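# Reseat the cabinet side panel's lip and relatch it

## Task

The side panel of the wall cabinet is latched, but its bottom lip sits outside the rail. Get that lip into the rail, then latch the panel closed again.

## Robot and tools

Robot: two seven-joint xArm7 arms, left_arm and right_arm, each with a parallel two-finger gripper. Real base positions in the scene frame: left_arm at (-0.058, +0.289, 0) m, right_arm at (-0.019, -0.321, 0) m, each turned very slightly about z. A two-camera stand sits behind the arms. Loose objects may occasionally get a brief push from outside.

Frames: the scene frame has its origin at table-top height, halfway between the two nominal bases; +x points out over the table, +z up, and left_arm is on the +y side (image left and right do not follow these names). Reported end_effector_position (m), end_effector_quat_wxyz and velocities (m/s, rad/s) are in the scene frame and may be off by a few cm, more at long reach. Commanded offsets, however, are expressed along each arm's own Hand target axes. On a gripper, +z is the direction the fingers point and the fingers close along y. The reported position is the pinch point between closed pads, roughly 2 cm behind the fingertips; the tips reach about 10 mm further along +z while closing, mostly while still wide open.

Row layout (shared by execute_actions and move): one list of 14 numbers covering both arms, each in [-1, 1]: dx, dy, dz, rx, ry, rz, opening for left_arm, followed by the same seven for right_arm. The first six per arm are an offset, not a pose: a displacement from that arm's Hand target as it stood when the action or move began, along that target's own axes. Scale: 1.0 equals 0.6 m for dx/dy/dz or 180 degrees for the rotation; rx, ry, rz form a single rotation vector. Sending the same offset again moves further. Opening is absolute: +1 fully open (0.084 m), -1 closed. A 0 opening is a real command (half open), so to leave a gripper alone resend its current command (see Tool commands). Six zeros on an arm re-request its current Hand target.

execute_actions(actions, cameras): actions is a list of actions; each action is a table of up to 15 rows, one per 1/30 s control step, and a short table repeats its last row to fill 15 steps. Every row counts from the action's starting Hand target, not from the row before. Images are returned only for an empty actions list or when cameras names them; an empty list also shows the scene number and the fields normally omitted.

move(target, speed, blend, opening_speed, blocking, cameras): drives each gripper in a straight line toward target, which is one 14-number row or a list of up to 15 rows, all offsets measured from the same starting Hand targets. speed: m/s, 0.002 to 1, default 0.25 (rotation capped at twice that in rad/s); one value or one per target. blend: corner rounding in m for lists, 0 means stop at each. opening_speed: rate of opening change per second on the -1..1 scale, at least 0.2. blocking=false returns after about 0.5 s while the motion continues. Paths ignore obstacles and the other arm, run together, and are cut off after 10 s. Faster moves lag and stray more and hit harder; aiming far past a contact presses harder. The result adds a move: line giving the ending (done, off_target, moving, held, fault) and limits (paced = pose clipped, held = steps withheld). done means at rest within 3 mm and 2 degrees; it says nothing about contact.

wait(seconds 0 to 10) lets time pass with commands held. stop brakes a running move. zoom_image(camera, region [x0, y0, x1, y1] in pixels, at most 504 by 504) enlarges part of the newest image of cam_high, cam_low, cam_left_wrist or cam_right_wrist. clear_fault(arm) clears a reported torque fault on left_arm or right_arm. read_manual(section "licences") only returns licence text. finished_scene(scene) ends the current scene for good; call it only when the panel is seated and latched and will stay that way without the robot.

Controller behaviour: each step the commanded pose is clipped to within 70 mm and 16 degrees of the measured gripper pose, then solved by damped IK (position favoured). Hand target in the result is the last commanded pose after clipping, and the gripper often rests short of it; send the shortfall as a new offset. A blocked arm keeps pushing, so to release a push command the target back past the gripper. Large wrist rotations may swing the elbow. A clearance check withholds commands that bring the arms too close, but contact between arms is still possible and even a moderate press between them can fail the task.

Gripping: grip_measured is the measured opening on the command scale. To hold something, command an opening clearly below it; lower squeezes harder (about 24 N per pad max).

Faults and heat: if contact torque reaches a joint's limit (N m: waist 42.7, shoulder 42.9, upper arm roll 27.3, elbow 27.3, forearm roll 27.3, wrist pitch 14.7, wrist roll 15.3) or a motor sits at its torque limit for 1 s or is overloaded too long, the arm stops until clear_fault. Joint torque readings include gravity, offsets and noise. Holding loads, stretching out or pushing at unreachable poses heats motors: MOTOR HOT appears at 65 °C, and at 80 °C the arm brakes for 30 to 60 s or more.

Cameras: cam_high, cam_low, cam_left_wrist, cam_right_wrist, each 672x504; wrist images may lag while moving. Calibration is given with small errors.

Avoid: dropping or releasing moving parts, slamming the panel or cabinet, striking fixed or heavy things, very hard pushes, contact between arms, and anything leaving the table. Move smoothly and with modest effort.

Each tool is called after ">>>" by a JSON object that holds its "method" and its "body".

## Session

>>> {"method": "execute_actions", "body": {"actions": []}}

Scene clock: 0.00 s.
left_arm: end_effector_position=(+0.6409, +0.6427, +0.1628) grip_measured=+1.00 end_effector_quat_wxyz=(-0.285, +0.787, +0.440, +0.325) | right_arm: end_effector_position=(+0.6434, -0.2659, +0.2820) grip_measured=+1.00 end_effector_quat_wxyz=(+0.033, +0.894, -0.440, +0.081)
Joint positions: left_arm=[0.192 0.883 0.313 1.917 0.815 0.642 -1.308 0.084] | right_arm=[0.227 0.637 -0.067 2.131 -0.106 1.396 1.051 0.084]
Joint velocities: within noise
Joint torques (N m): no reading
Motor temperatures (°C): left_arm=[29 37 35 32 27 38 36] | right_arm=[32 36 34 37 34 33 33]
Hand target: left_arm +0.6409, +0.6427, +0.1628; -0.285, +0.787, +0.440, +0.325 | right_arm +0.6434, -0.2659, +0.2820; +0.033, +0.894, -0.440, +0.081
Tool commands: left_gripper/opening=+1.0 right_gripper/opening=+1.0
camera_calibration:
cam_left_wrist: T_world_to_cam=[[0.875533, -0.436736, -0.206648, -0.20543], [-0.398925, -0.412142, -0.819144, 0.740345], [0.272582, 0.799625, -0.535069, -0.477883], [0, 0, 0, 1]] pos_world=[0.605466, 0.597536, 0.308298]
cam_right_wrist: T_world_to_cam=[[-0.794526, -0.605115, -0.0506364, 0.402819], [-0.565762, 0.767977, -0.300206, 0.73998], [0.220547, -0.209874, -0.952529, 0.194226], [0, 0, 0, 1]] pos_world=[0.695867, -0.283773, 0.42755]

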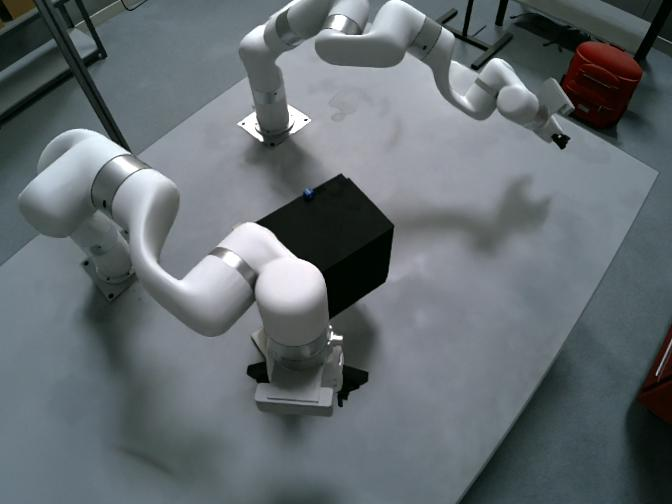

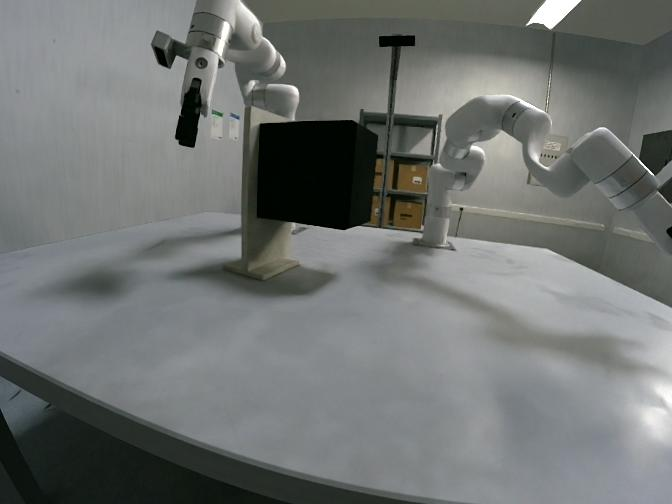

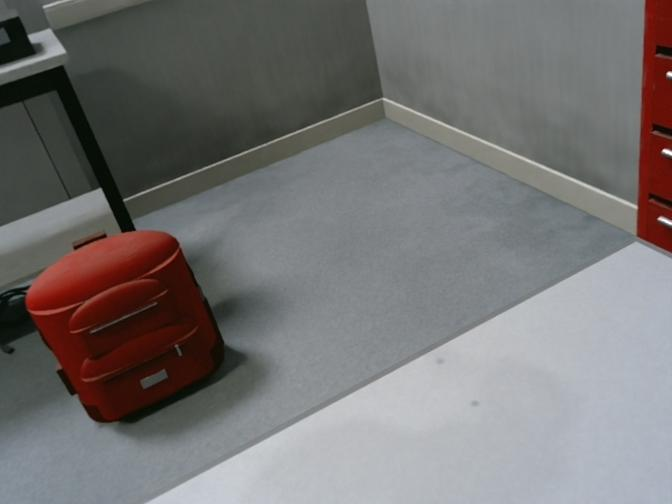

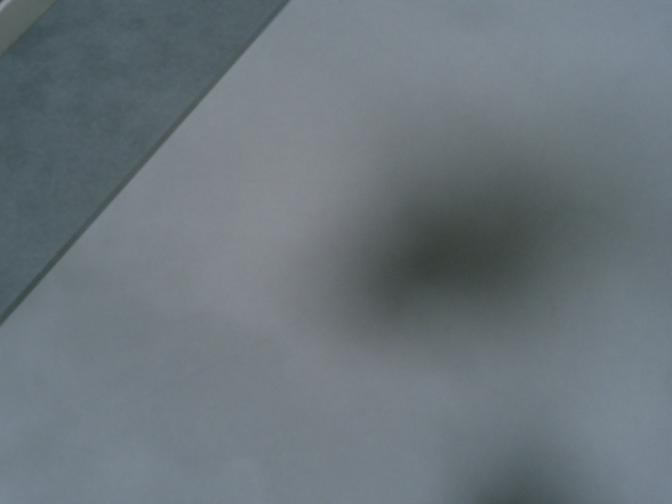

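>>> {"method": "move", "body": {"target": [[0.056,0.009,-0.698,0.118,-0.118,-0.29,1,0.05,0.387,-0.398,0.22,0.078,0.117,1],[0.056,0.009,-0.698,0.235,-0.237,-0.583,1,-0.56,0.465,-0.303,0.444,0.155,0.234,1],[0.056,0.009,-0.698,0.235,-0.237,-0.583,1,-0.715,0.338,-0.075,0.444,0.155,0.234,0]], "speed": 0.4, "blend": [0.08,0.05,0], "cameras": ["cam_high"]}}

Scene clock: 22.37 s.
left_arm: end_effector_position=(+0.5492, +0.3493, +0.4490) grip_measured=+1.00 end_effector_quat_wxyz=(+0.077, +0.067, +0.995, +0.013) | right_arm: end_effector_position=(+0.2579, -0.1899, +0.4220) grip_measured=+1.00 end_effector_quat_wxyz=(-0.440, +0.525, -0.533, +0.495)
Joint positions: left_arm=[0.099 0.675 0.158 2.707 -0.116 1.878 -2.88 0.084] | right_arm=[0.175 -1.671 0.662 0.081 -0.037 0.372 2.219 0.084]
Joint torques (N m): left_arm=[2.94 -27.21 0.03 9.2 1.53 -1.31 -0.41] | right_arm=[-1.89 10.15 -5.68 10.23 -0.34 -1.77 -0.59]
Hand target: left_arm +0.5499, +0.3494, +0.4497; +0.001, +0.067, +0.998, +0.000 | right_arm +0.2579, -0.1899, +0.4220; -0.440, +0.526, -0.533, +0.495 (not the last commanded pose)
Tool commands: left_gripper/opening=+1.0 right_gripper/opening=+1.0
Off the commanded pose: left_arm 0.001 m, 9 deg | right_arm 0.226 m, 8 deg.
elbow stopped short (left arm): the move would have taken joint 4 (elbow) straighter than the controller allows.
move: held (right_arm; a check stopped the path), off_target (left_arm; braked when a check withheld steps of right_arm); path passed 1 of 3 targets; target 3's new opening was not sent; limits=paced,held
pose unreachable (right arm): on one or more control steps of this call, first in action 0 (counted from 0), this arm could not follow its commanded pose, so it was not sent that pose on those steps. It may still have moved: this result reports where it is.
cause: moving toward the commanded pose would bring two parts of the arm too close to each other (joints 3 (upper arm roll) to 5 (forearm roll) lie between them).
Images, in order (width x height): cam_high 672x504.

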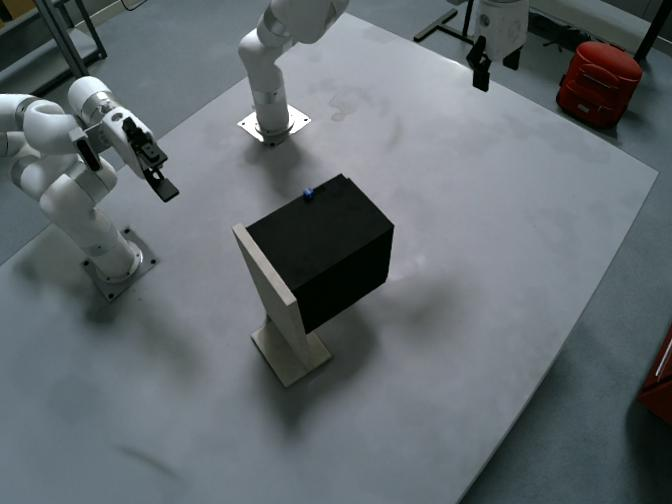

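>>> {"method": "move", "body": {"target": [0.193,-0.613,-0.017,0,0,0,-0.2,-0.211,0.227,0.003,0.0378,0.0241,0.018,-0.3], "speed": 0.4, "cameras": ["cam_high","cam_left_wrist","cam_right_wrist"]}}

Scene clock: 41.20 s.
left_arm: end_effector_position=(+0.4927, +0.2288, +0.4527) grip_measured=-0.21 end_effector_quat_wxyz=(+0.051, +0.067, +0.996, +0.008) | right_arm: end_effector_position=(+0.2574, -0.1774, +0.4067) grip_measured=-0.32 end_effector_quat_wxyz=(-0.443, +0.521, -0.533, +0.499)
Joint positions: left_arm=[-0.178 0.331 0.154 2.176 -0.033 1.746 -3.094 0.035] | right_arm=[0.193 -1.672 0.763 0.065 -0.02 0.365 2.307 0.03]
Joint torques (N m): left_arm=[-2.17 -23.15 1.73 9.64 1.19 -1.58 -0.4] | right_arm=[-1.92 9.85 -6.29 9.37 -0.1 -0.7 -0.5]
Hand target: left_arm +0.4927, +0.2288, +0.4527; +0.051, +0.067, +0.996, +0.008 (not the last commanded pose) | right_arm +0.2574, -0.1774, +0.4067; -0.443, +0.521, -0.533, +0.499 (not the last commanded pose)
Off the commanded pose: left_arm 0.252 m, 6 deg | right_arm 0.166 m, 8 deg.
move: held (right_arm; a check stopped the path), off_target (left_arm; braked when a check withheld steps of right_arm); limits=held
pose unreachable (right arm): on one or more control steps of this call, first in action 0 (counted from 0), this arm could not follow its commanded pose, so it was not sent that pose on those steps. It may still have moved: this result reports where it is.
cause: moving toward the commanded pose would bring two parts of the arm too close to each other (joints 3 (upper arm roll) to 5 (forearm roll) lie between them).
camera_calibration:
cam_left_wrist: T_world_to_cam=[[0.16549, 0.986158, -0.0103076, -0.261088], [0.986184, -0.165554, -0.00573992, -0.359067], [-0.00736692, -0.00921525, -0.99993, 0.581985], [0, 0, 0, 1]] pos_world=[0.401601, 0.203392, 0.577192]
cam_right_wrist: T_world_to_cam=[[-0.0746047, -0.0295578, -0.996775, 0.457569], [0.19589, 0.979651, -0.0437116, 0.22818], [0.977784, -0.19852, -0.0672965, -0.136133], [0, 0, 0, 1]] pos_world=[0.122547, -0.237037, 0.456906]
Images, in order (width x height): cam_high 672x504, cam_left_wrist 672x504, cam_right_wrist 672x504.

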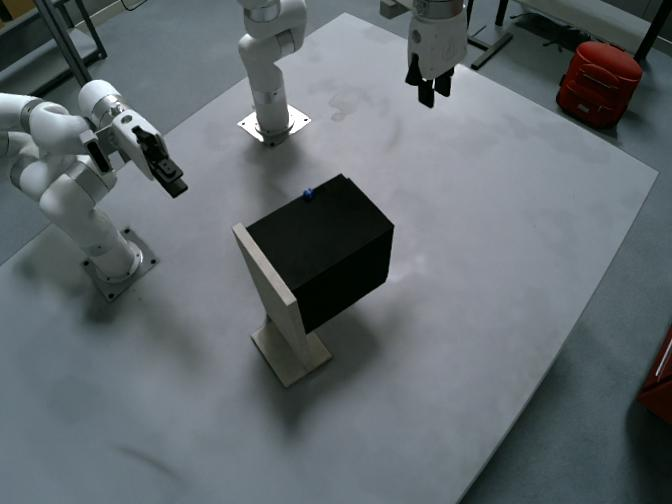

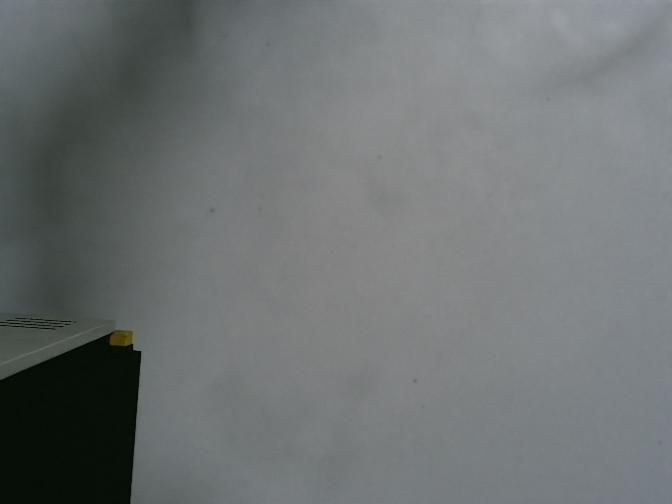

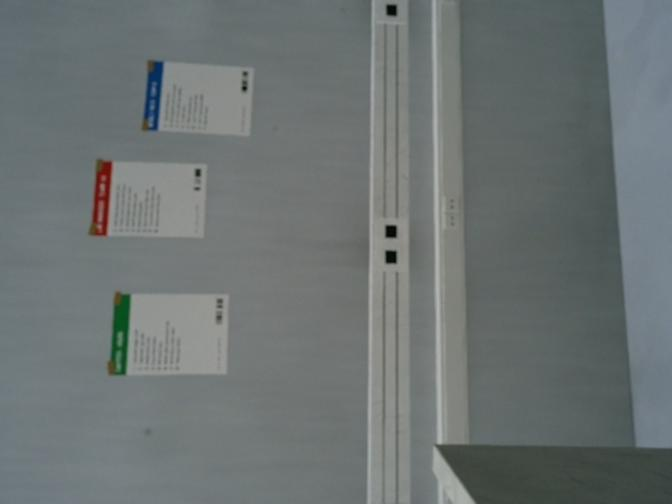

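>>> {"method": "move", "body": {"target": [[0.123,-0.402,-0.033,0.007,0.032,0,-0.2,-0.184,-0.043,0.106,0.035,0.022,0.017,-0.3],[0.123,-0.402,-0.033,0.007,0.032,0,-0.2,-0.212,0.262,0.073,0.035,0.022,0.017,-0.3]], "speed": 0.4, "blend": 0.02, "cameras": ["cam_high","cam_left_wrist","cam_right_wrist"]}}

Scene clock: 55.30 s.
left_arm: end_effector_position=(+0.3857, -0.0004, +0.4594) grip_measured=-0.21 end_effector_quat_wxyz=(+0.000, +0.067, +0.998, +0.001) | right_arm: end_effector_position=(+0.2914, -0.0599, +0.2398) grip_measured=-0.32 end_effector_quat_wxyz=(+0.465, -0.463, +0.533, -0.533)
Joint positions: left_arm=[-0.53 0.393 -0.008 2.324 0.005 1.931 -3.587 0.035] | right_arm=[-0.12 -1.605 1.689 0.3 0.112 0.264 3.156 0.03]
Joint torques (N m): left_arm=[-2.31 -20.59 -0.78 9.93 1.23 -0.87 -0.29] | right_arm=[1.65 7.92 -11.42 -1.22 2.59 0.49 0.2]
Hand target: left_arm +0.3857, -0.0004, +0.4594; +0.000, +0.067, +0.998, +0.001 | right_arm +0.2914, -0.0599, +0.2398; +0.465, -0.463, +0.533, -0.533
Off the commanded pose: left_arm 0.000 m, 0 deg | right_arm 0.000 m, 0 deg.
move: done
camera_calibration:
cam_left_wrist: T_world_to_cam=[[0.162969, 0.985997, -0.0353627, -0.00472767], [0.980519, -0.165838, -0.105261, -0.24358], [-0.109651, -0.0175197, -0.993816, 0.622475], [0, 0, 0, 1]] pos_world=[0.307861, -0.0248279, 0.592819]
cam_right_wrist: T_world_to_cam=[[0.0406861, 0.00952663, -0.999127, 0.266627], [0.264745, 0.964112, 0.0199736, 0.0629056], [0.96346, -0.265326, 0.0367038, -0.182104], [0, 0, 0, 1]] pos_world=[0.147948, -0.111505, 0.271821]
Images, in order (width x height): cam_high 672x504, cam_left_wrist 672x504, cam_right_wrist 672x504.

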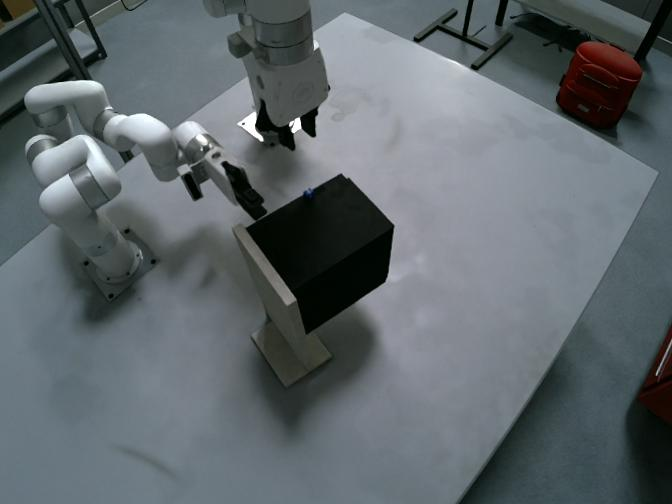

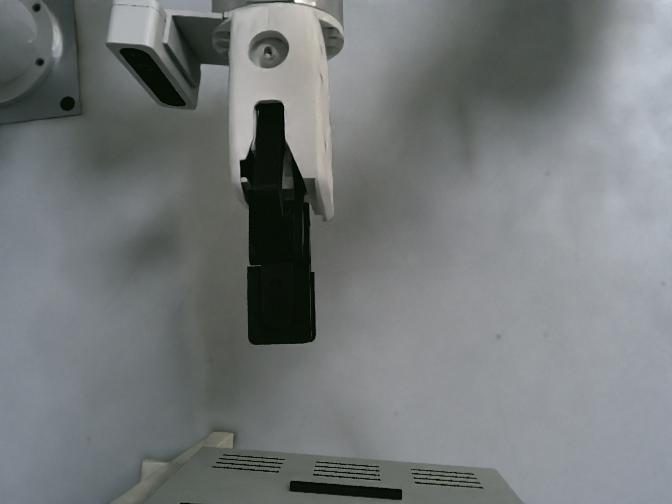

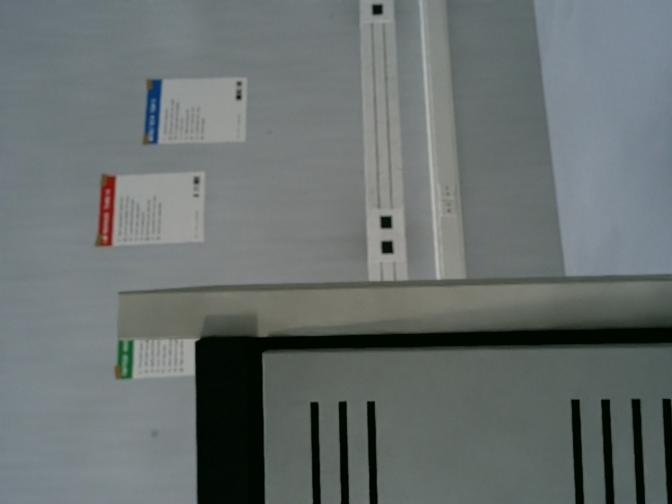

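>>> {"method": "move", "body": {"target": [[-0.047,-0.0333,0.08,0,0,0.0322,-0.2,-0.0522,0.015,0.0933,0,0.0322,0,-0.3],[-0.047,-0.0333,0.08,0,0,0.0322,-0.2,-0.0478,0.015,0.1348,0,0.0322,0,-0.3]], "speed": [0.2,0.05], "cameras": ["cam_high","cam_left_wrist"]}}

>>> {"method": "zoom_image", "body": {"camera": "cam_left_wrist", "region": [200, 404, 500, 504]}}

>>> {"method": "zoom_image", "body": {"camera": "cam_high", "region": [230, 130, 380, 240]}}

Scene clock: 78.33 s.
left_arm: end_effector_position=(+0.4110, -0.0240, +0.4114) grip_measured=-0.21 end_effector_quat_wxyz=(+0.000, +0.118, +0.993, +0.001) | right_arm: end_effector_position=(+0.3753, -0.0422, +0.2310) grip_measured=-0.32 end_effector_quat_wxyz=(+0.438, -0.436, +0.556, -0.556) end_effector_velocity=(+0.001, -0.002, +0.000) end_effector_angular_velocity=(-0.001, -0.001, -0.004)
Joint positions: left_arm=[-0.532 0.437 -0.022 2.235 0.011 1.798 -3.499 0.035] | right_arm=[-0.535 -1.635 1.682 0.541 0.114 0.187 3.158 0.03]
Joint velocities: left_arm=[within noise] | right_arm=[-0.005 -0.001 0 0 0 -0.001 0 0]
Joint torques (N m): left_arm=[-1.31 -22.35 -0.63 9.67 1.18 -1.58 0.56] | right_arm=[-23.17 9.38 -14.87 -4.43 2.72 -0.52 -0.21]
Hand target: left_arm +0.4110, -0.0240, +0.4114; +0.000, +0.118, +0.993, +0.001 | right_arm +0.3755, -0.0425, +0.2310; +0.438, -0.436, +0.556, -0.556
Off the commanded pose: left_arm 0.000 m, 0 deg | right_arm 0.000 m, 0 deg.
move: done
camera_calibration:
cam_left_wrist: T_world_to_cam=[[0.261707, 0.964501, -0.0353158, -0.0285332], [0.95875, -0.264004, -0.105355, -0.270655], [-0.110939, -0.00628686, -0.993807, 0.57792], [0, 0, 0, 1]] pos_world=[0.331072, -0.0403004, 0.544819]
Images, in order (width x height): cam_high 672x504, cam_left_wrist 672x504.

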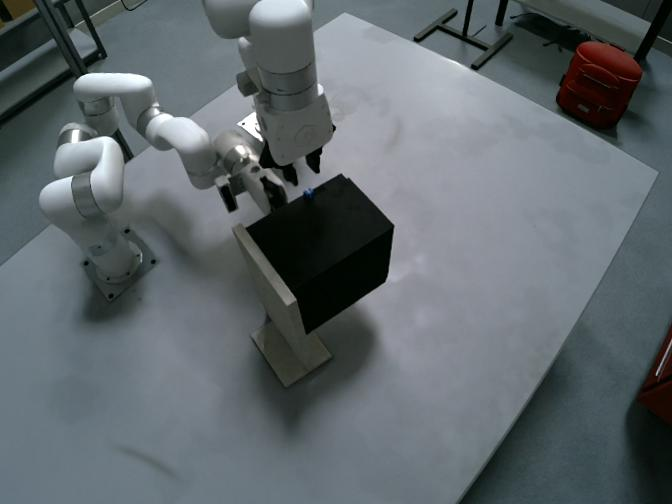

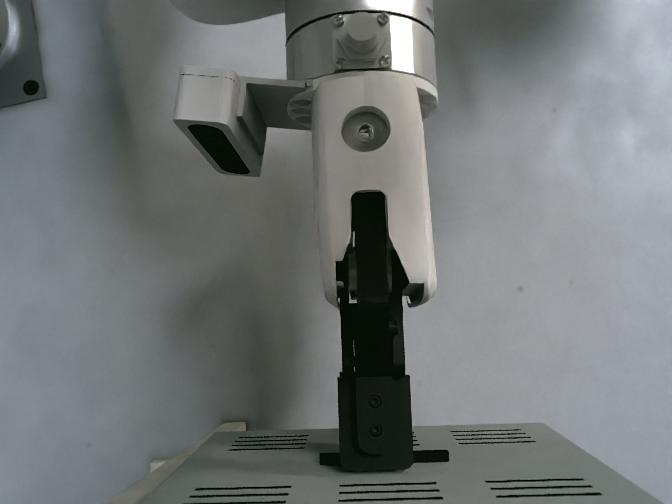

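Scaled by 1.680 from the camera's 672x504 image, which has a finer 960x720 frame.

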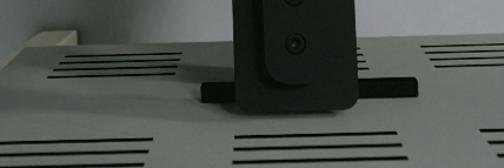

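Scaled by 3.360 from the camera's 672x504 image, which has a finer 960x720 frame.

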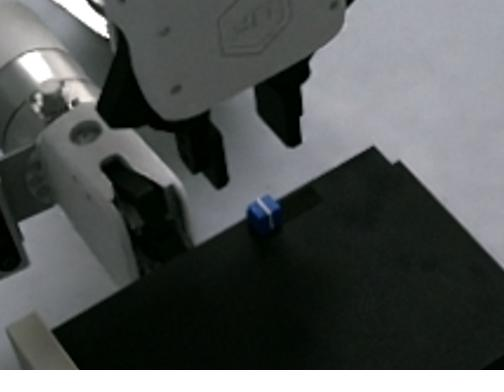

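>>> {"method": "move", "body": {"target": [[0,0,0.05,0,0,-0.009,-0.2,0,0,-0.0025,0,-0.009,0,-0.3],[0,0,0.099,0,0,-0.009,-0.2,0,0,-0.0025,0,-0.009,0,-1]], "speed": 0.1, "opening_speed": 0.8, "cameras": ["cam_high","cam_left_wrist"]}}

>>> {"method": "zoom_image", "body": {"camera": "cam_high", "region": [230, 130, 380, 240]}}

Scene clock: 86.30 s.
left_arm: end_effector_position=(+0.4111, -0.0239, +0.3520) grip_measured=-0.21 end_effector_quat_wxyz=(+0.000, +0.104, +0.995, +0.001) | right_arm: end_effector_position=(+0.3740, -0.0422, +0.2311) grip_measured=-0.92 end_effector_quat_wxyz=(+0.446, -0.444, +0.550, -0.549)
Joint positions: left_arm=[-0.531 0.332 -0.019 1.9 0.007 1.568 -3.527 0.035] | right_arm=[-0.527 -1.635 1.685 0.517 0.116 0.144 3.159 0.004]
Joint torques (N m): left_arm=[2.3 -24.38 0.21 10.38 -1.51 -1.62 0.53] | right_arm=[1.46 18.04 -2.82 -0.3 0.53 -0.38 0.11]
Hand target: left_arm +0.4111, -0.0239, +0.3520; +0.000, +0.104, +0.995, +0.001 | right_arm +0.3740, -0.0422, +0.2310; +0.446, -0.444, +0.550, -0.549
Off the commanded pose: left_arm 0.000 m, 0 deg | right_arm 0.000 m, 0 deg.
move: done
camera_calibration:
cam_left_wrist: T_world_to_cam=[[0.234365, 0.971507, -0.0353145, -0.019295], [0.965822, -0.236823, -0.105371, -0.279201], [-0.110732, -0.00941219, -0.993806, 0.518733], [0, 0, 0, 1]] pos_world=[0.331621, -0.0424937, 0.485419]
Images, in order (width x height): cam_high 672x504, cam_left_wrist 672x504.

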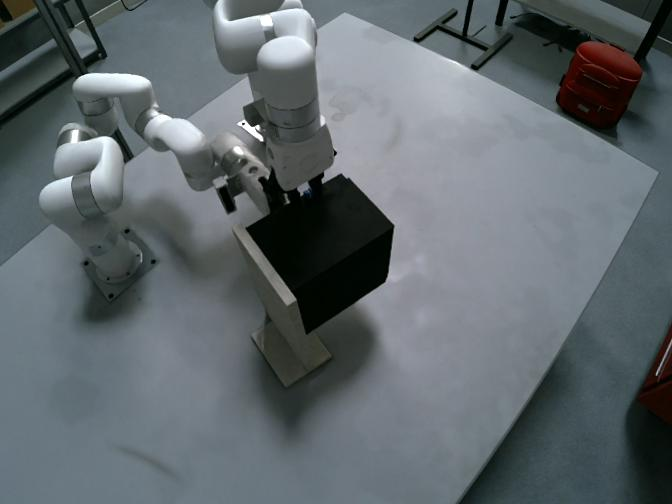

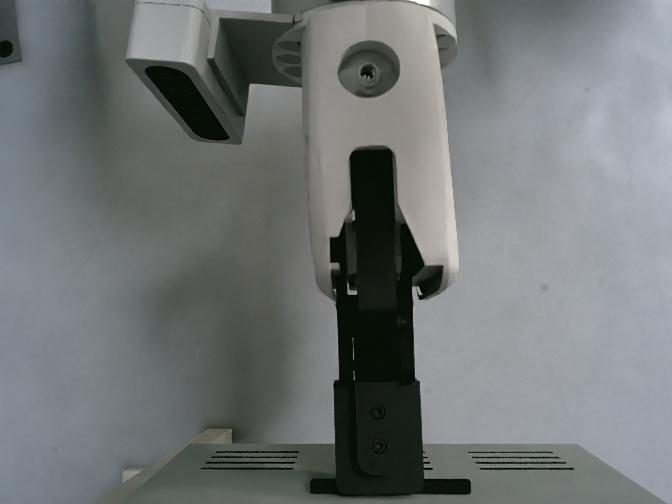

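Scaled by 3.360 from the camera's 672x504 image, which has a finer 960x720 frame.

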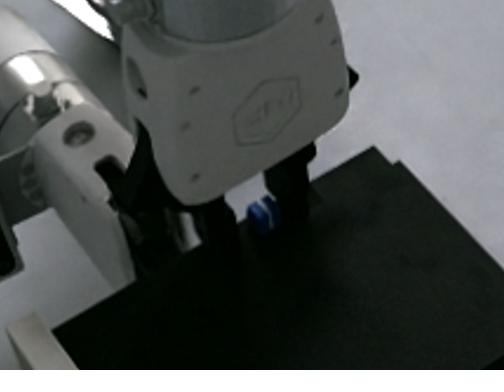

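>>> {"method": "move", "body": {"target": [[0,0.0575,0,0,0,0,-0.2,0,0,0,0,0,0,-1],[0,0.0515,-0.12,0,0,0,-0.2,0,0,0,0,0,0,-1]], "speed": [0.04,0.15], "cameras": ["cam_high"]}}

>>> {"method": "zoom_image", "body": {"camera": "cam_high", "region": [230, 130, 380, 240]}}

Scene clock: 92.00 s.
left_arm: end_effector_position=(+0.4174, +0.0063, +0.4240) grip_measured=-0.21 end_effector_quat_wxyz=(+0.000, +0.104, +0.995, +0.001) | right_arm: end_effector_position=(+0.3740, -0.0422, +0.2310) grip_measured=-0.92 end_effector_quat_wxyz=(+0.446, -0.444, +0.550, -0.549)
Joint positions: left_arm=[-0.492 0.409 -0.001 2.233 0.002 1.823 -3.471 0.035] | right_arm=[-0.527 -1.634 1.685 0.517 0.116 0.144 3.159 0.004]
Joint torques (N m): left_arm=[-2.43 -21.84 -0.8 10.75 1.29 -0.9 -0.37] | right_arm=[1.67 10.1 -17.17 -1.44 3.19 -0.5 0.04]
Hand target: left_arm +0.4174, +0.0062, +0.4240; +0.000, +0.104, +0.995, +0.001 | right_arm +0.3740, -0.0422, +0.2310; +0.446, -0.444, +0.550, -0.549
Off the commanded pose: left_arm 0.000 m, 0 deg | right_arm 0.000 m, 0 deg.
move: done
Images, in order (width x height): cam_high 672x504.

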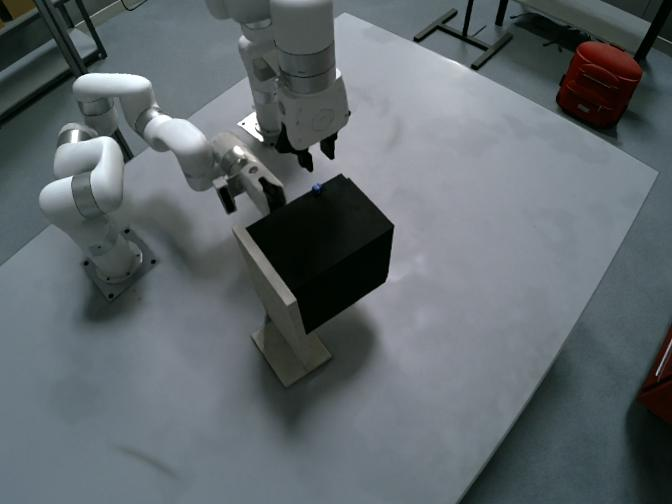

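Scaled by 3.360 from the camera's 672x504 image, which has a finer 960x720 frame.

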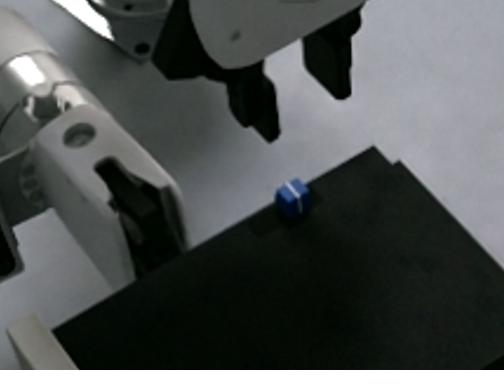

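>>> {"method": "move", "body": {"target": [[0.085,0.261,0.007,0.236,-0.097,-0.097,-0.2,0,0,-0.12,0,0,0,-1],[0.093,0.265,0.401,0.472,-0.1945,-0.1945,-0.2,0,0,-0.15,0,0,0,-1]], "speed": 0.25, "blend": 0.05, "cameras": ["cam_high","cam_left_wrist"]}}

Scene clock: 109.47 s.
left_arm: end_effector_position=(+0.3957, +0.1736, +0.1836) grip_measured=-0.22 end_effector_quat_wxyz=(+0.200, -0.200, +0.679, -0.678) | right_arm: end_effector_position=(+0.2860, -0.0234, +0.2309) grip_measured=-0.92 end_effector_quat_wxyz=(+0.446, -0.444, +0.550, -0.549)
Joint positions: left_arm=[-0.213 0.219 0.53 0.562 -1.9 1.555 -1.957 0.035] | right_arm=[-0.189 -1.621 1.689 0.484 0.105 0.45 3.17 0.004]
Joint torques (N m): left_arm=[2.82 -13.42 0.96 7.44 -2.25 2 0.56] | right_arm=[1.77 12.06 -16.2 -1.53 -0.49 0.56 0.16]
Hand target: left_arm +0.3957, +0.1736, +0.1836; +0.200, -0.200, +0.679, -0.678 | right_arm +0.2860, -0.0234, +0.2309; +0.446, -0.444, +0.550, -0.549
Off the commanded pose: left_arm 0.000 m, 0 deg | right_arm 0.000 m, 0 deg.
move: done
camera_calibration:
cam_left_wrist: T_world_to_cam=[[0.0446513, -0.0135486, -0.998911, 0.209455], [0.891884, 0.451003, 0.0337501, -0.351049], [0.450054, -0.89242, 0.0322216, 0.0945344], [0, 0, 0, 1]] pos_world=[0.261197, 0.245526, 0.218029]
Images, in order (width x height): cam_high 672x504, cam_left_wrist 672x504.

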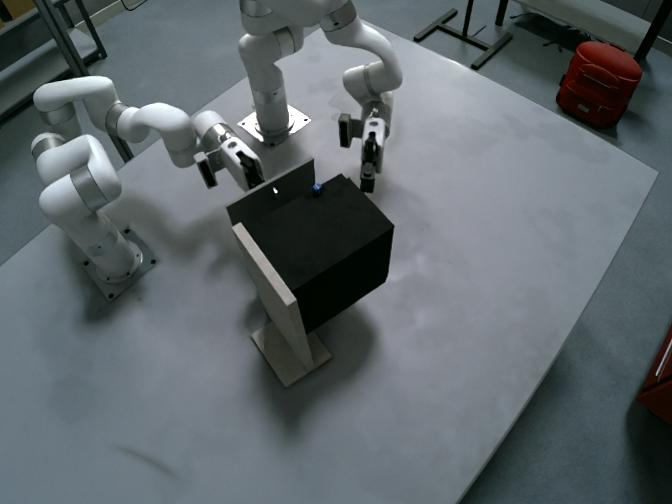

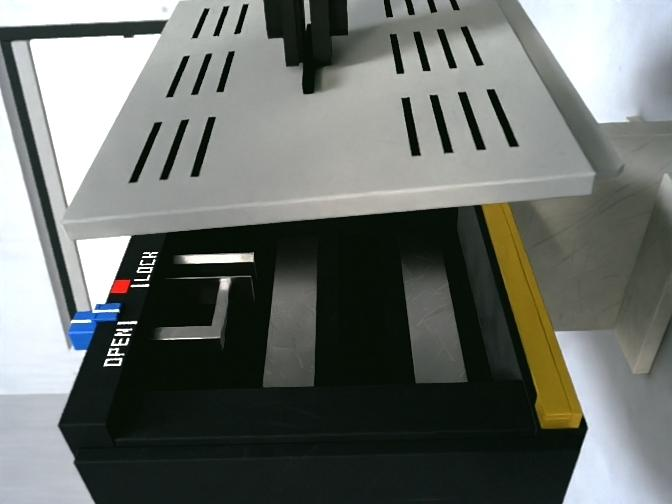

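>>> {"method": "zoom_image", "body": {"camera": "cam_left_wrist", "region": [460, 340, 630, 450]}}

>>> {"method": "zoom_image", "body": {"camera": "cam_left_wrist", "region": [560, 130, 640, 210]}}

Scaled by 2.965 from the camera's 672x504 image, which has a finer 960x720 frame.

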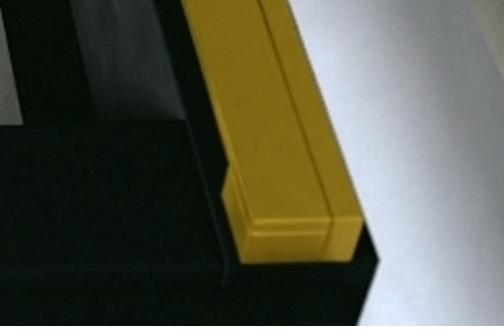

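Scaled by 6.300 from the camera's 672x504 image, which has a finer 960x720 frame.

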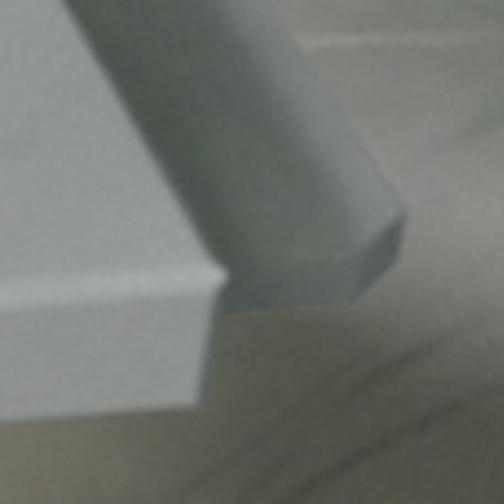

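>>> {"method": "move", "body": {"target": [0,0,0,0,0,0,-0.2,0,-0.0217,0.0963,0.105,0,0,-1], "speed": 0.1, "cameras": ["cam_left_wrist"]}}

>>> {"method": "zoom_image", "body": {"camera": "cam_left_wrist", "region": [460, 340, 630, 450]}}

>>> {"method": "zoom_image", "body": {"camera": "cam_left_wrist", "region": [430, 110, 530, 200]}}

Scene clock: 155.73 s.
left_arm: end_effector_position=(+0.3957, +0.1736, +0.1836) grip_measured=-0.22 end_effector_quat_wxyz=(+0.200, -0.200, +0.679, -0.678) | right_arm: end_effector_position=(+0.3425, -0.0355, +0.2440) grip_measured=-0.92 end_effector_quat_wxyz=(+0.512, -0.365, +0.452, -0.632)
Joint positions: left_arm=[-0.213 0.219 0.53 0.562 -1.9 1.555 -1.957 0.035] | right_arm=[-0.351 -1.992 1.835 0.545 0.097 0.35 3.392 0.004]
Joint torques (N m): left_arm=[2.34 -13.35 0.84 7.28 -2.02 1.89 0.6] | right_arm=[-1.95 7.02 -13.75 -6.85 2.05 0.46 0.11]
Hand target: left_arm +0.3957, +0.1736, +0.1836; +0.200, -0.200, +0.679, -0.678 | right_arm +0.3425, -0.0355, +0.2440; +0.512, -0.365, +0.452, -0.632
Off the commanded pose: left_arm 0.000 m, 0 deg | right_arm 0.000 m, 0 deg.
move: done
camera_calibration:
cam_left_wrist: T_world_to_cam=[[0.0446949, -0.0136384, -0.998908, 0.209465], [0.891883, 0.451006, 0.0337485, -0.351049], [0.450053, -0.892417, 0.0323215, 0.0945125], [0, 0, 0, 1]] pos_world=[0.261197, 0.245527, 0.218029]
Images, in order (width x height): cam_left_wrist 672x504.

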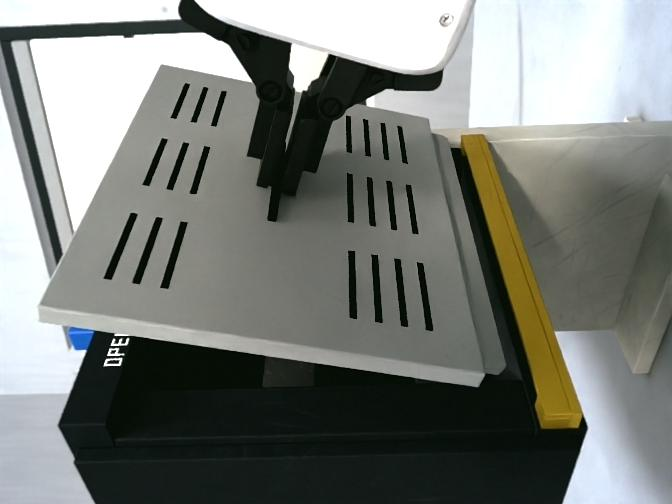

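Scaled by 2.965 from the camera's 672x504 image, which has a finer 960x720 frame.

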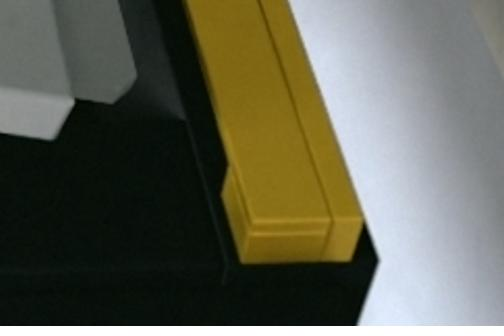

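Scaled by 5.040 from the camera's 672x504 image, which has a finer 960x720 frame.

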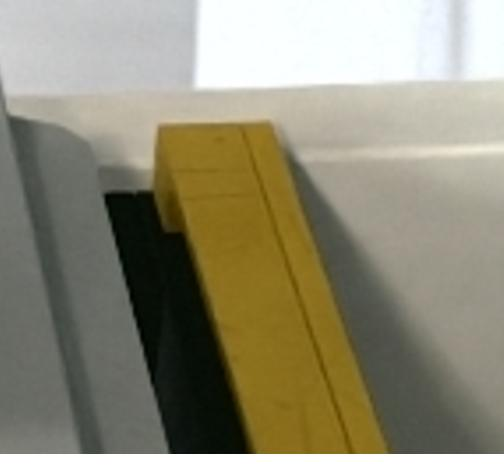

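>>> {"method": "move", "body": {"target": [0,0,0,0,0,0,-0.2,0.0095,0.0155,0.0247,0,0,0,-1], "speed": 0.05, "cameras": ["cam_left_wrist"]}}

>>> {"method": "zoom_image", "body": {"camera": "cam_left_wrist", "region": [460, 340, 630, 450]}}

>>> {"method": "zoom_image", "body": {"camera": "cam_left_wrist", "region": [430, 110, 530, 200]}}

Scene clock: 167.63 s.
left_arm: end_effector_position=(+0.3957, +0.1736, +0.1836) grip_measured=-0.22 end_effector_quat_wxyz=(+0.200, -0.200, +0.679, -0.678) | right_arm: end_effector_position=(+0.3579, -0.0446, +0.2400) grip_measured=-0.92 end_effector_quat_wxyz=(+0.512, -0.365, +0.452, -0.632)
Joint positions: left_arm=[-0.213 0.219 0.53 0.562 -1.9 1.555 -1.957 0.035] | right_arm=[-0.398 -2.01 1.847 0.541 0.109 0.299 3.411 0.004]
Joint torques (N m): left_arm=[2.44 -13.4 1.01 7.2 -1.62 1.89 0.58] | right_arm=[-3.02 7.07 -12.81 -8.2 2.11 1.01 0.06]
Hand target: left_arm +0.3957, +0.1736, +0.1836; +0.200, -0.200, +0.679, -0.678 | right_arm +0.3580, -0.0446, +0.2400; +0.512, -0.365, +0.452, -0.632
Off the commanded pose: left_arm 0.000 m, 0 deg | right_arm 0.000 m, 0 deg.
move: done
camera_calibration:
cam_left_wrist: T_world_to_cam=[[0.0446949, -0.0136384, -0.998908, 0.209465], [0.891883, 0.451006, 0.0337485, -0.351049], [0.450053, -0.892417, 0.0323215, 0.0945125], [0, 0, 0, 1]] pos_world=[0.261197, 0.245527, 0.218029]
Images, in order (width x height): cam_left_wrist 672x504.

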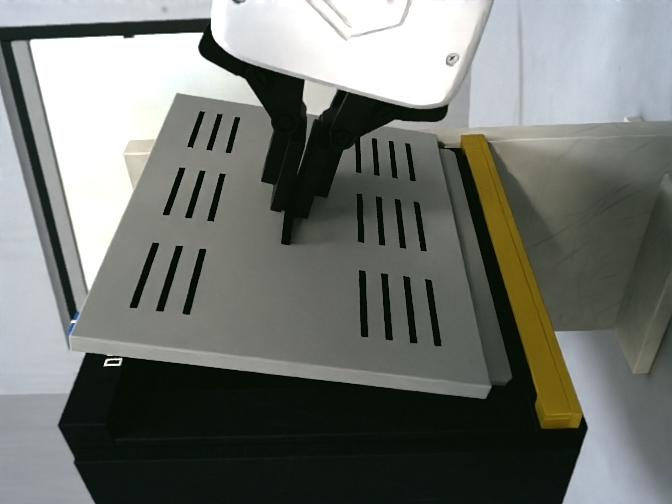

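Scaled by 2.965 from the camera's 672x504 image, which has a finer 960x720 frame.

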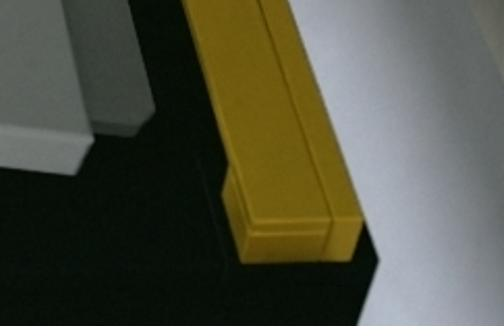

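Scaled by 5.040 from the camera's 672x504 image, which has a finer 960x720 frame.

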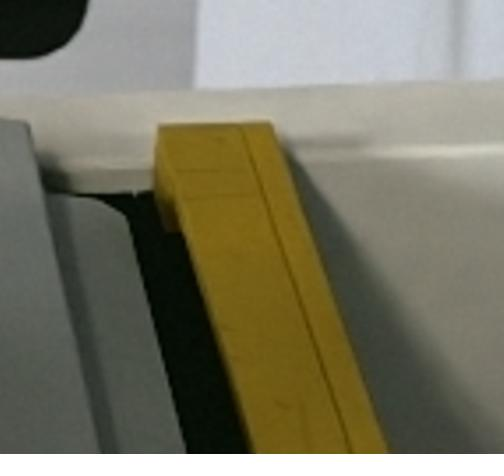

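>>> {"method": "move", "body": {"target": [0,0,0,0,0,0,-0.2,-0.005,0.0088,0.005,0,0,0,-1], "speed": 0.03, "cameras": ["cam_left_wrist"]}}

>>> {"method": "zoom_image", "body": {"camera": "cam_left_wrist", "region": [460, 340, 630, 450]}}

>>> {"method": "zoom_image", "body": {"camera": "cam_left_wrist", "region": [430, 110, 530, 200]}}

Scene clock: 178.83 s.
left_arm: end_effector_position=(+0.3957, +0.1736, +0.1836) grip_measured=-0.22 end_effector_quat_wxyz=(+0.200, -0.200, +0.679, -0.678) | right_arm: end_effector_position=(+0.3630, -0.0426, +0.2360) grip_measured=-0.92 end_effector_quat_wxyz=(+0.512, -0.365, +0.452, -0.632)
Joint positions: left_arm=[-0.213 0.219 0.53 0.562 -1.9 1.555 -1.957 0.035] | right_arm=[-0.418 -2.019 1.849 0.559 0.113 0.296 3.418 0.004]
Joint torques (N m): left_arm=[2.43 -13.64 0.92 7.22 -1.26 1.83 0.6] | right_arm=[-2.27 6.91 -13.79 -7.46 2.31 0.41 0.22]
Hand target: left_arm +0.3957, +0.1736, +0.1836; +0.200, -0.200, +0.679, -0.678 | right_arm +0.3630, -0.0426, +0.2360; +0.512, -0.365, +0.452, -0.632
Off the commanded pose: left_arm 0.000 m, 0 deg | right_arm 0.000 m, 0 deg.
move: done
camera_calibration:
cam_left_wrist: T_world_to_cam=[[0.0446949, -0.0136384, -0.998908, 0.209465], [0.891883, 0.451006, 0.0337485, -0.351049], [0.450053, -0.892417, 0.0323215, 0.0945125], [0, 0, 0, 1]] pos_world=[0.261197, 0.245527, 0.218029]
Images, in order (width x height): cam_left_wrist 672x504.

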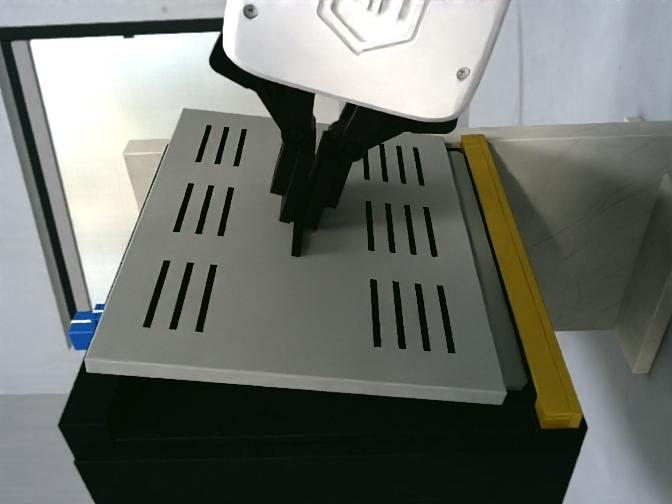

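Scaled by 2.965 from the camera's 672x504 image, which has a finer 960x720 frame.

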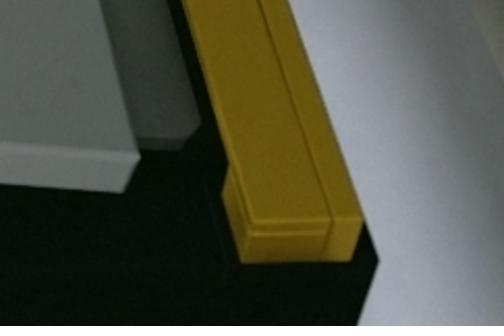

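Scaled by 5.040 from the camera's 672x504 image, which has a finer 960x720 frame.

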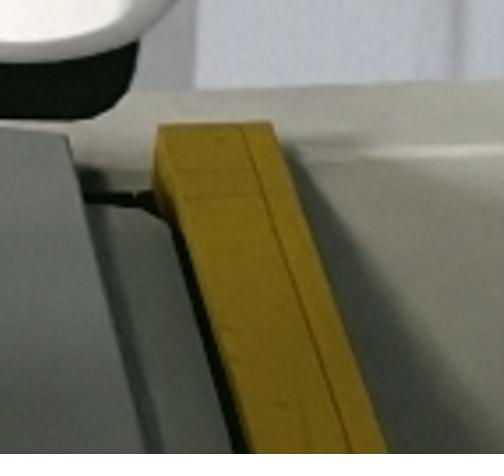

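>>> {"method": "move", "body": {"target": [0,0,0,0,0,0,-0.2,-0.0035,0.0033,0.0042,0,0,0,-1], "speed": 0.03, "cameras": ["cam_left_wrist"]}}

>>> {"method": "zoom_image", "body": {"camera": "cam_left_wrist", "region": [460, 340, 630, 450]}}

>>> {"method": "zoom_image", "body": {"camera": "cam_left_wrist", "region": [430, 110, 530, 200]}}

Scene clock: 203.10 s.
left_arm: end_effector_position=(+0.3957, +0.1736, +0.1836) grip_measured=-0.22 end_effector_quat_wxyz=(+0.200, -0.200, +0.679, -0.678) | right_arm: end_effector_position=(+0.3664, -0.0412, +0.2349) grip_measured=-0.92 end_effector_quat_wxyz=(+0.512, -0.365, +0.452, -0.632)
Joint positions: left_arm=[-0.213 0.219 0.53 0.562 -1.9 1.555 -1.957 0.035] | right_arm=[-0.433 -2.024 1.846 0.57 0.114 0.292 3.42 0.004]
Joint torques (N m): left_arm=[2.74 -13.8 0.79 7.26 -0.94 1.91 0.41] | right_arm=[-1.87 6.82 -15.3 -7.25 2.26 0.47 0.26]
Hand target: left_arm +0.3957, +0.1736, +0.1836; +0.200, -0.200, +0.679, -0.678 | right_arm +0.3664, -0.0412, +0.2349; +0.512, -0.365, +0.452, -0.632
Off the commanded pose: left_arm 0.000 m, 0 deg | right_arm 0.000 m, 0 deg.
move: done
camera_calibration:
cam_left_wrist: T_world_to_cam=[[0.0446949, -0.0136384, -0.998908, 0.209465], [0.891883, 0.451006, 0.0337485, -0.351049], [0.450053, -0.892417, 0.0323215, 0.0945125], [0, 0, 0, 1]] pos_world=[0.261197, 0.245527, 0.218029]
Images, in order (width x height): cam_left_wrist 672x504.

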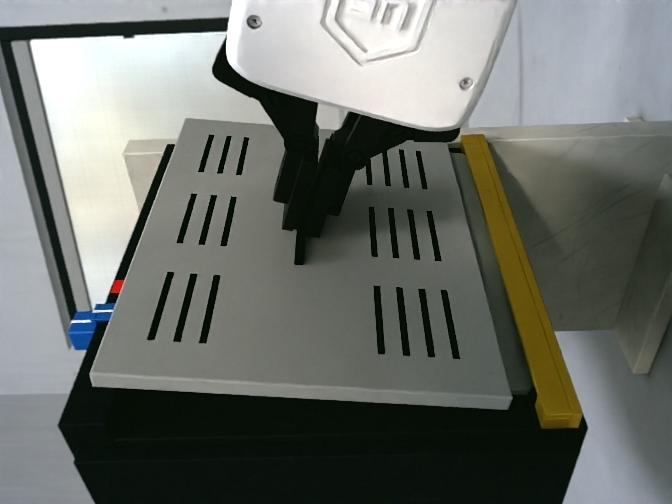

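Scaled by 2.965 from the camera's 672x504 image, which has a finer 960x720 frame.

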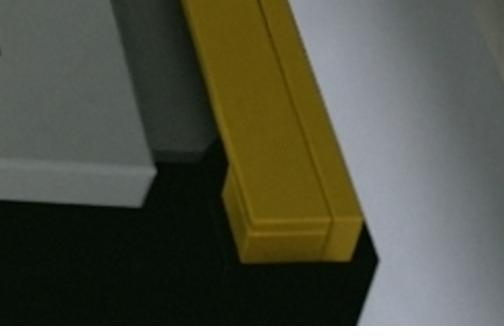

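Scaled by 5.040 from the camera's 672x504 image, which has a finer 960x720 frame.

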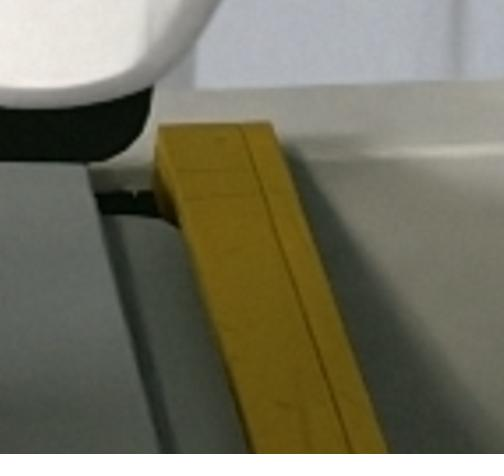

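>>> {"method": "move", "body": {"target": [0,0,0,0,0,0,-0.2,-0.0045,0.0167,-0.0028,0,0,0,-1], "speed": 0.02, "cameras": ["cam_left_wrist"]}}

>>> {"method": "zoom_image", "body": {"camera": "cam_left_wrist", "region": [460, 340, 630, 450]}}

>>> {"method": "zoom_image", "body": {"camera": "cam_left_wrist", "region": [430, 110, 530, 200]}}

Scene clock: 221.47 s.
left_arm: end_effector_position=(+0.3957, +0.1736, +0.1836) grip_measured=-0.22 end_effector_quat_wxyz=(+0.200, -0.200, +0.679, -0.678) | right_arm: end_effector_position=(+0.3686, -0.0390, +0.2253) grip_measured=-0.92 end_effector_quat_wxyz=(+0.513, -0.364, +0.452, -0.632)
Joint positions: left_arm=[-0.213 0.219 0.53 0.562 -1.9 1.555 -1.957 0.035] | right_arm=[-0.437 -2.035 1.865 0.59 0.12 0.307 3.438 0.004]
Joint torques (N m): left_arm=[2.57 -13.52 1.07 7.21 -0.36 1.84 0.42] | right_arm=[-5.02 15.86 0.63 0.09 2.92 -0.67 0.46]
Hand target: left_arm +0.3957, +0.1736, +0.1836; +0.200, -0.200, +0.679, -0.678 | right_arm +0.3686, -0.0389, +0.2249; +0.512, -0.365, +0.452, -0.632
Off the commanded pose: left_arm 0.000 m, 0 deg | right_arm 0.000 m, 0 deg.
move: done
camera_calibration:
cam_left_wrist: T_world_to_cam=[[0.0446949, -0.0136384, -0.998908, 0.209465], [0.891883, 0.451006, 0.0337485, -0.351049], [0.450053, -0.892417, 0.0323215, 0.0945125], [0, 0, 0, 1]] pos_world=[0.261197, 0.245527, 0.218029]
Images, in order (width x height): cam_left_wrist 672x504.

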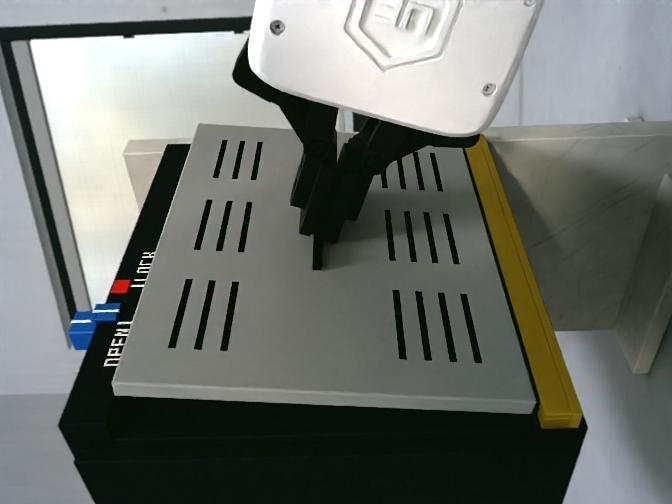

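Scaled by 2.965 from the camera's 672x504 image, which has a finer 960x720 frame.

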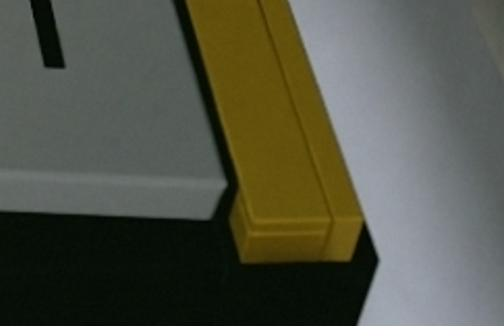

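Scaled by 5.040 from the camera's 672x504 image, which has a finer 960x720 frame.

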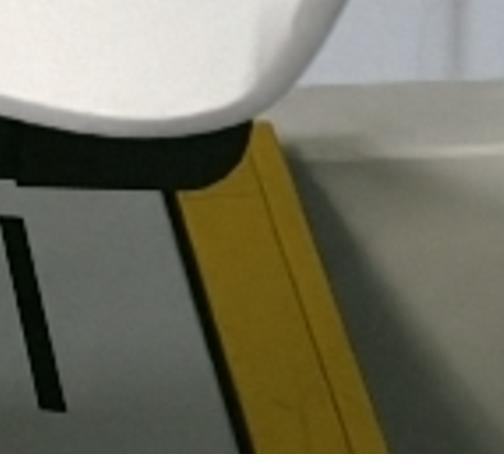

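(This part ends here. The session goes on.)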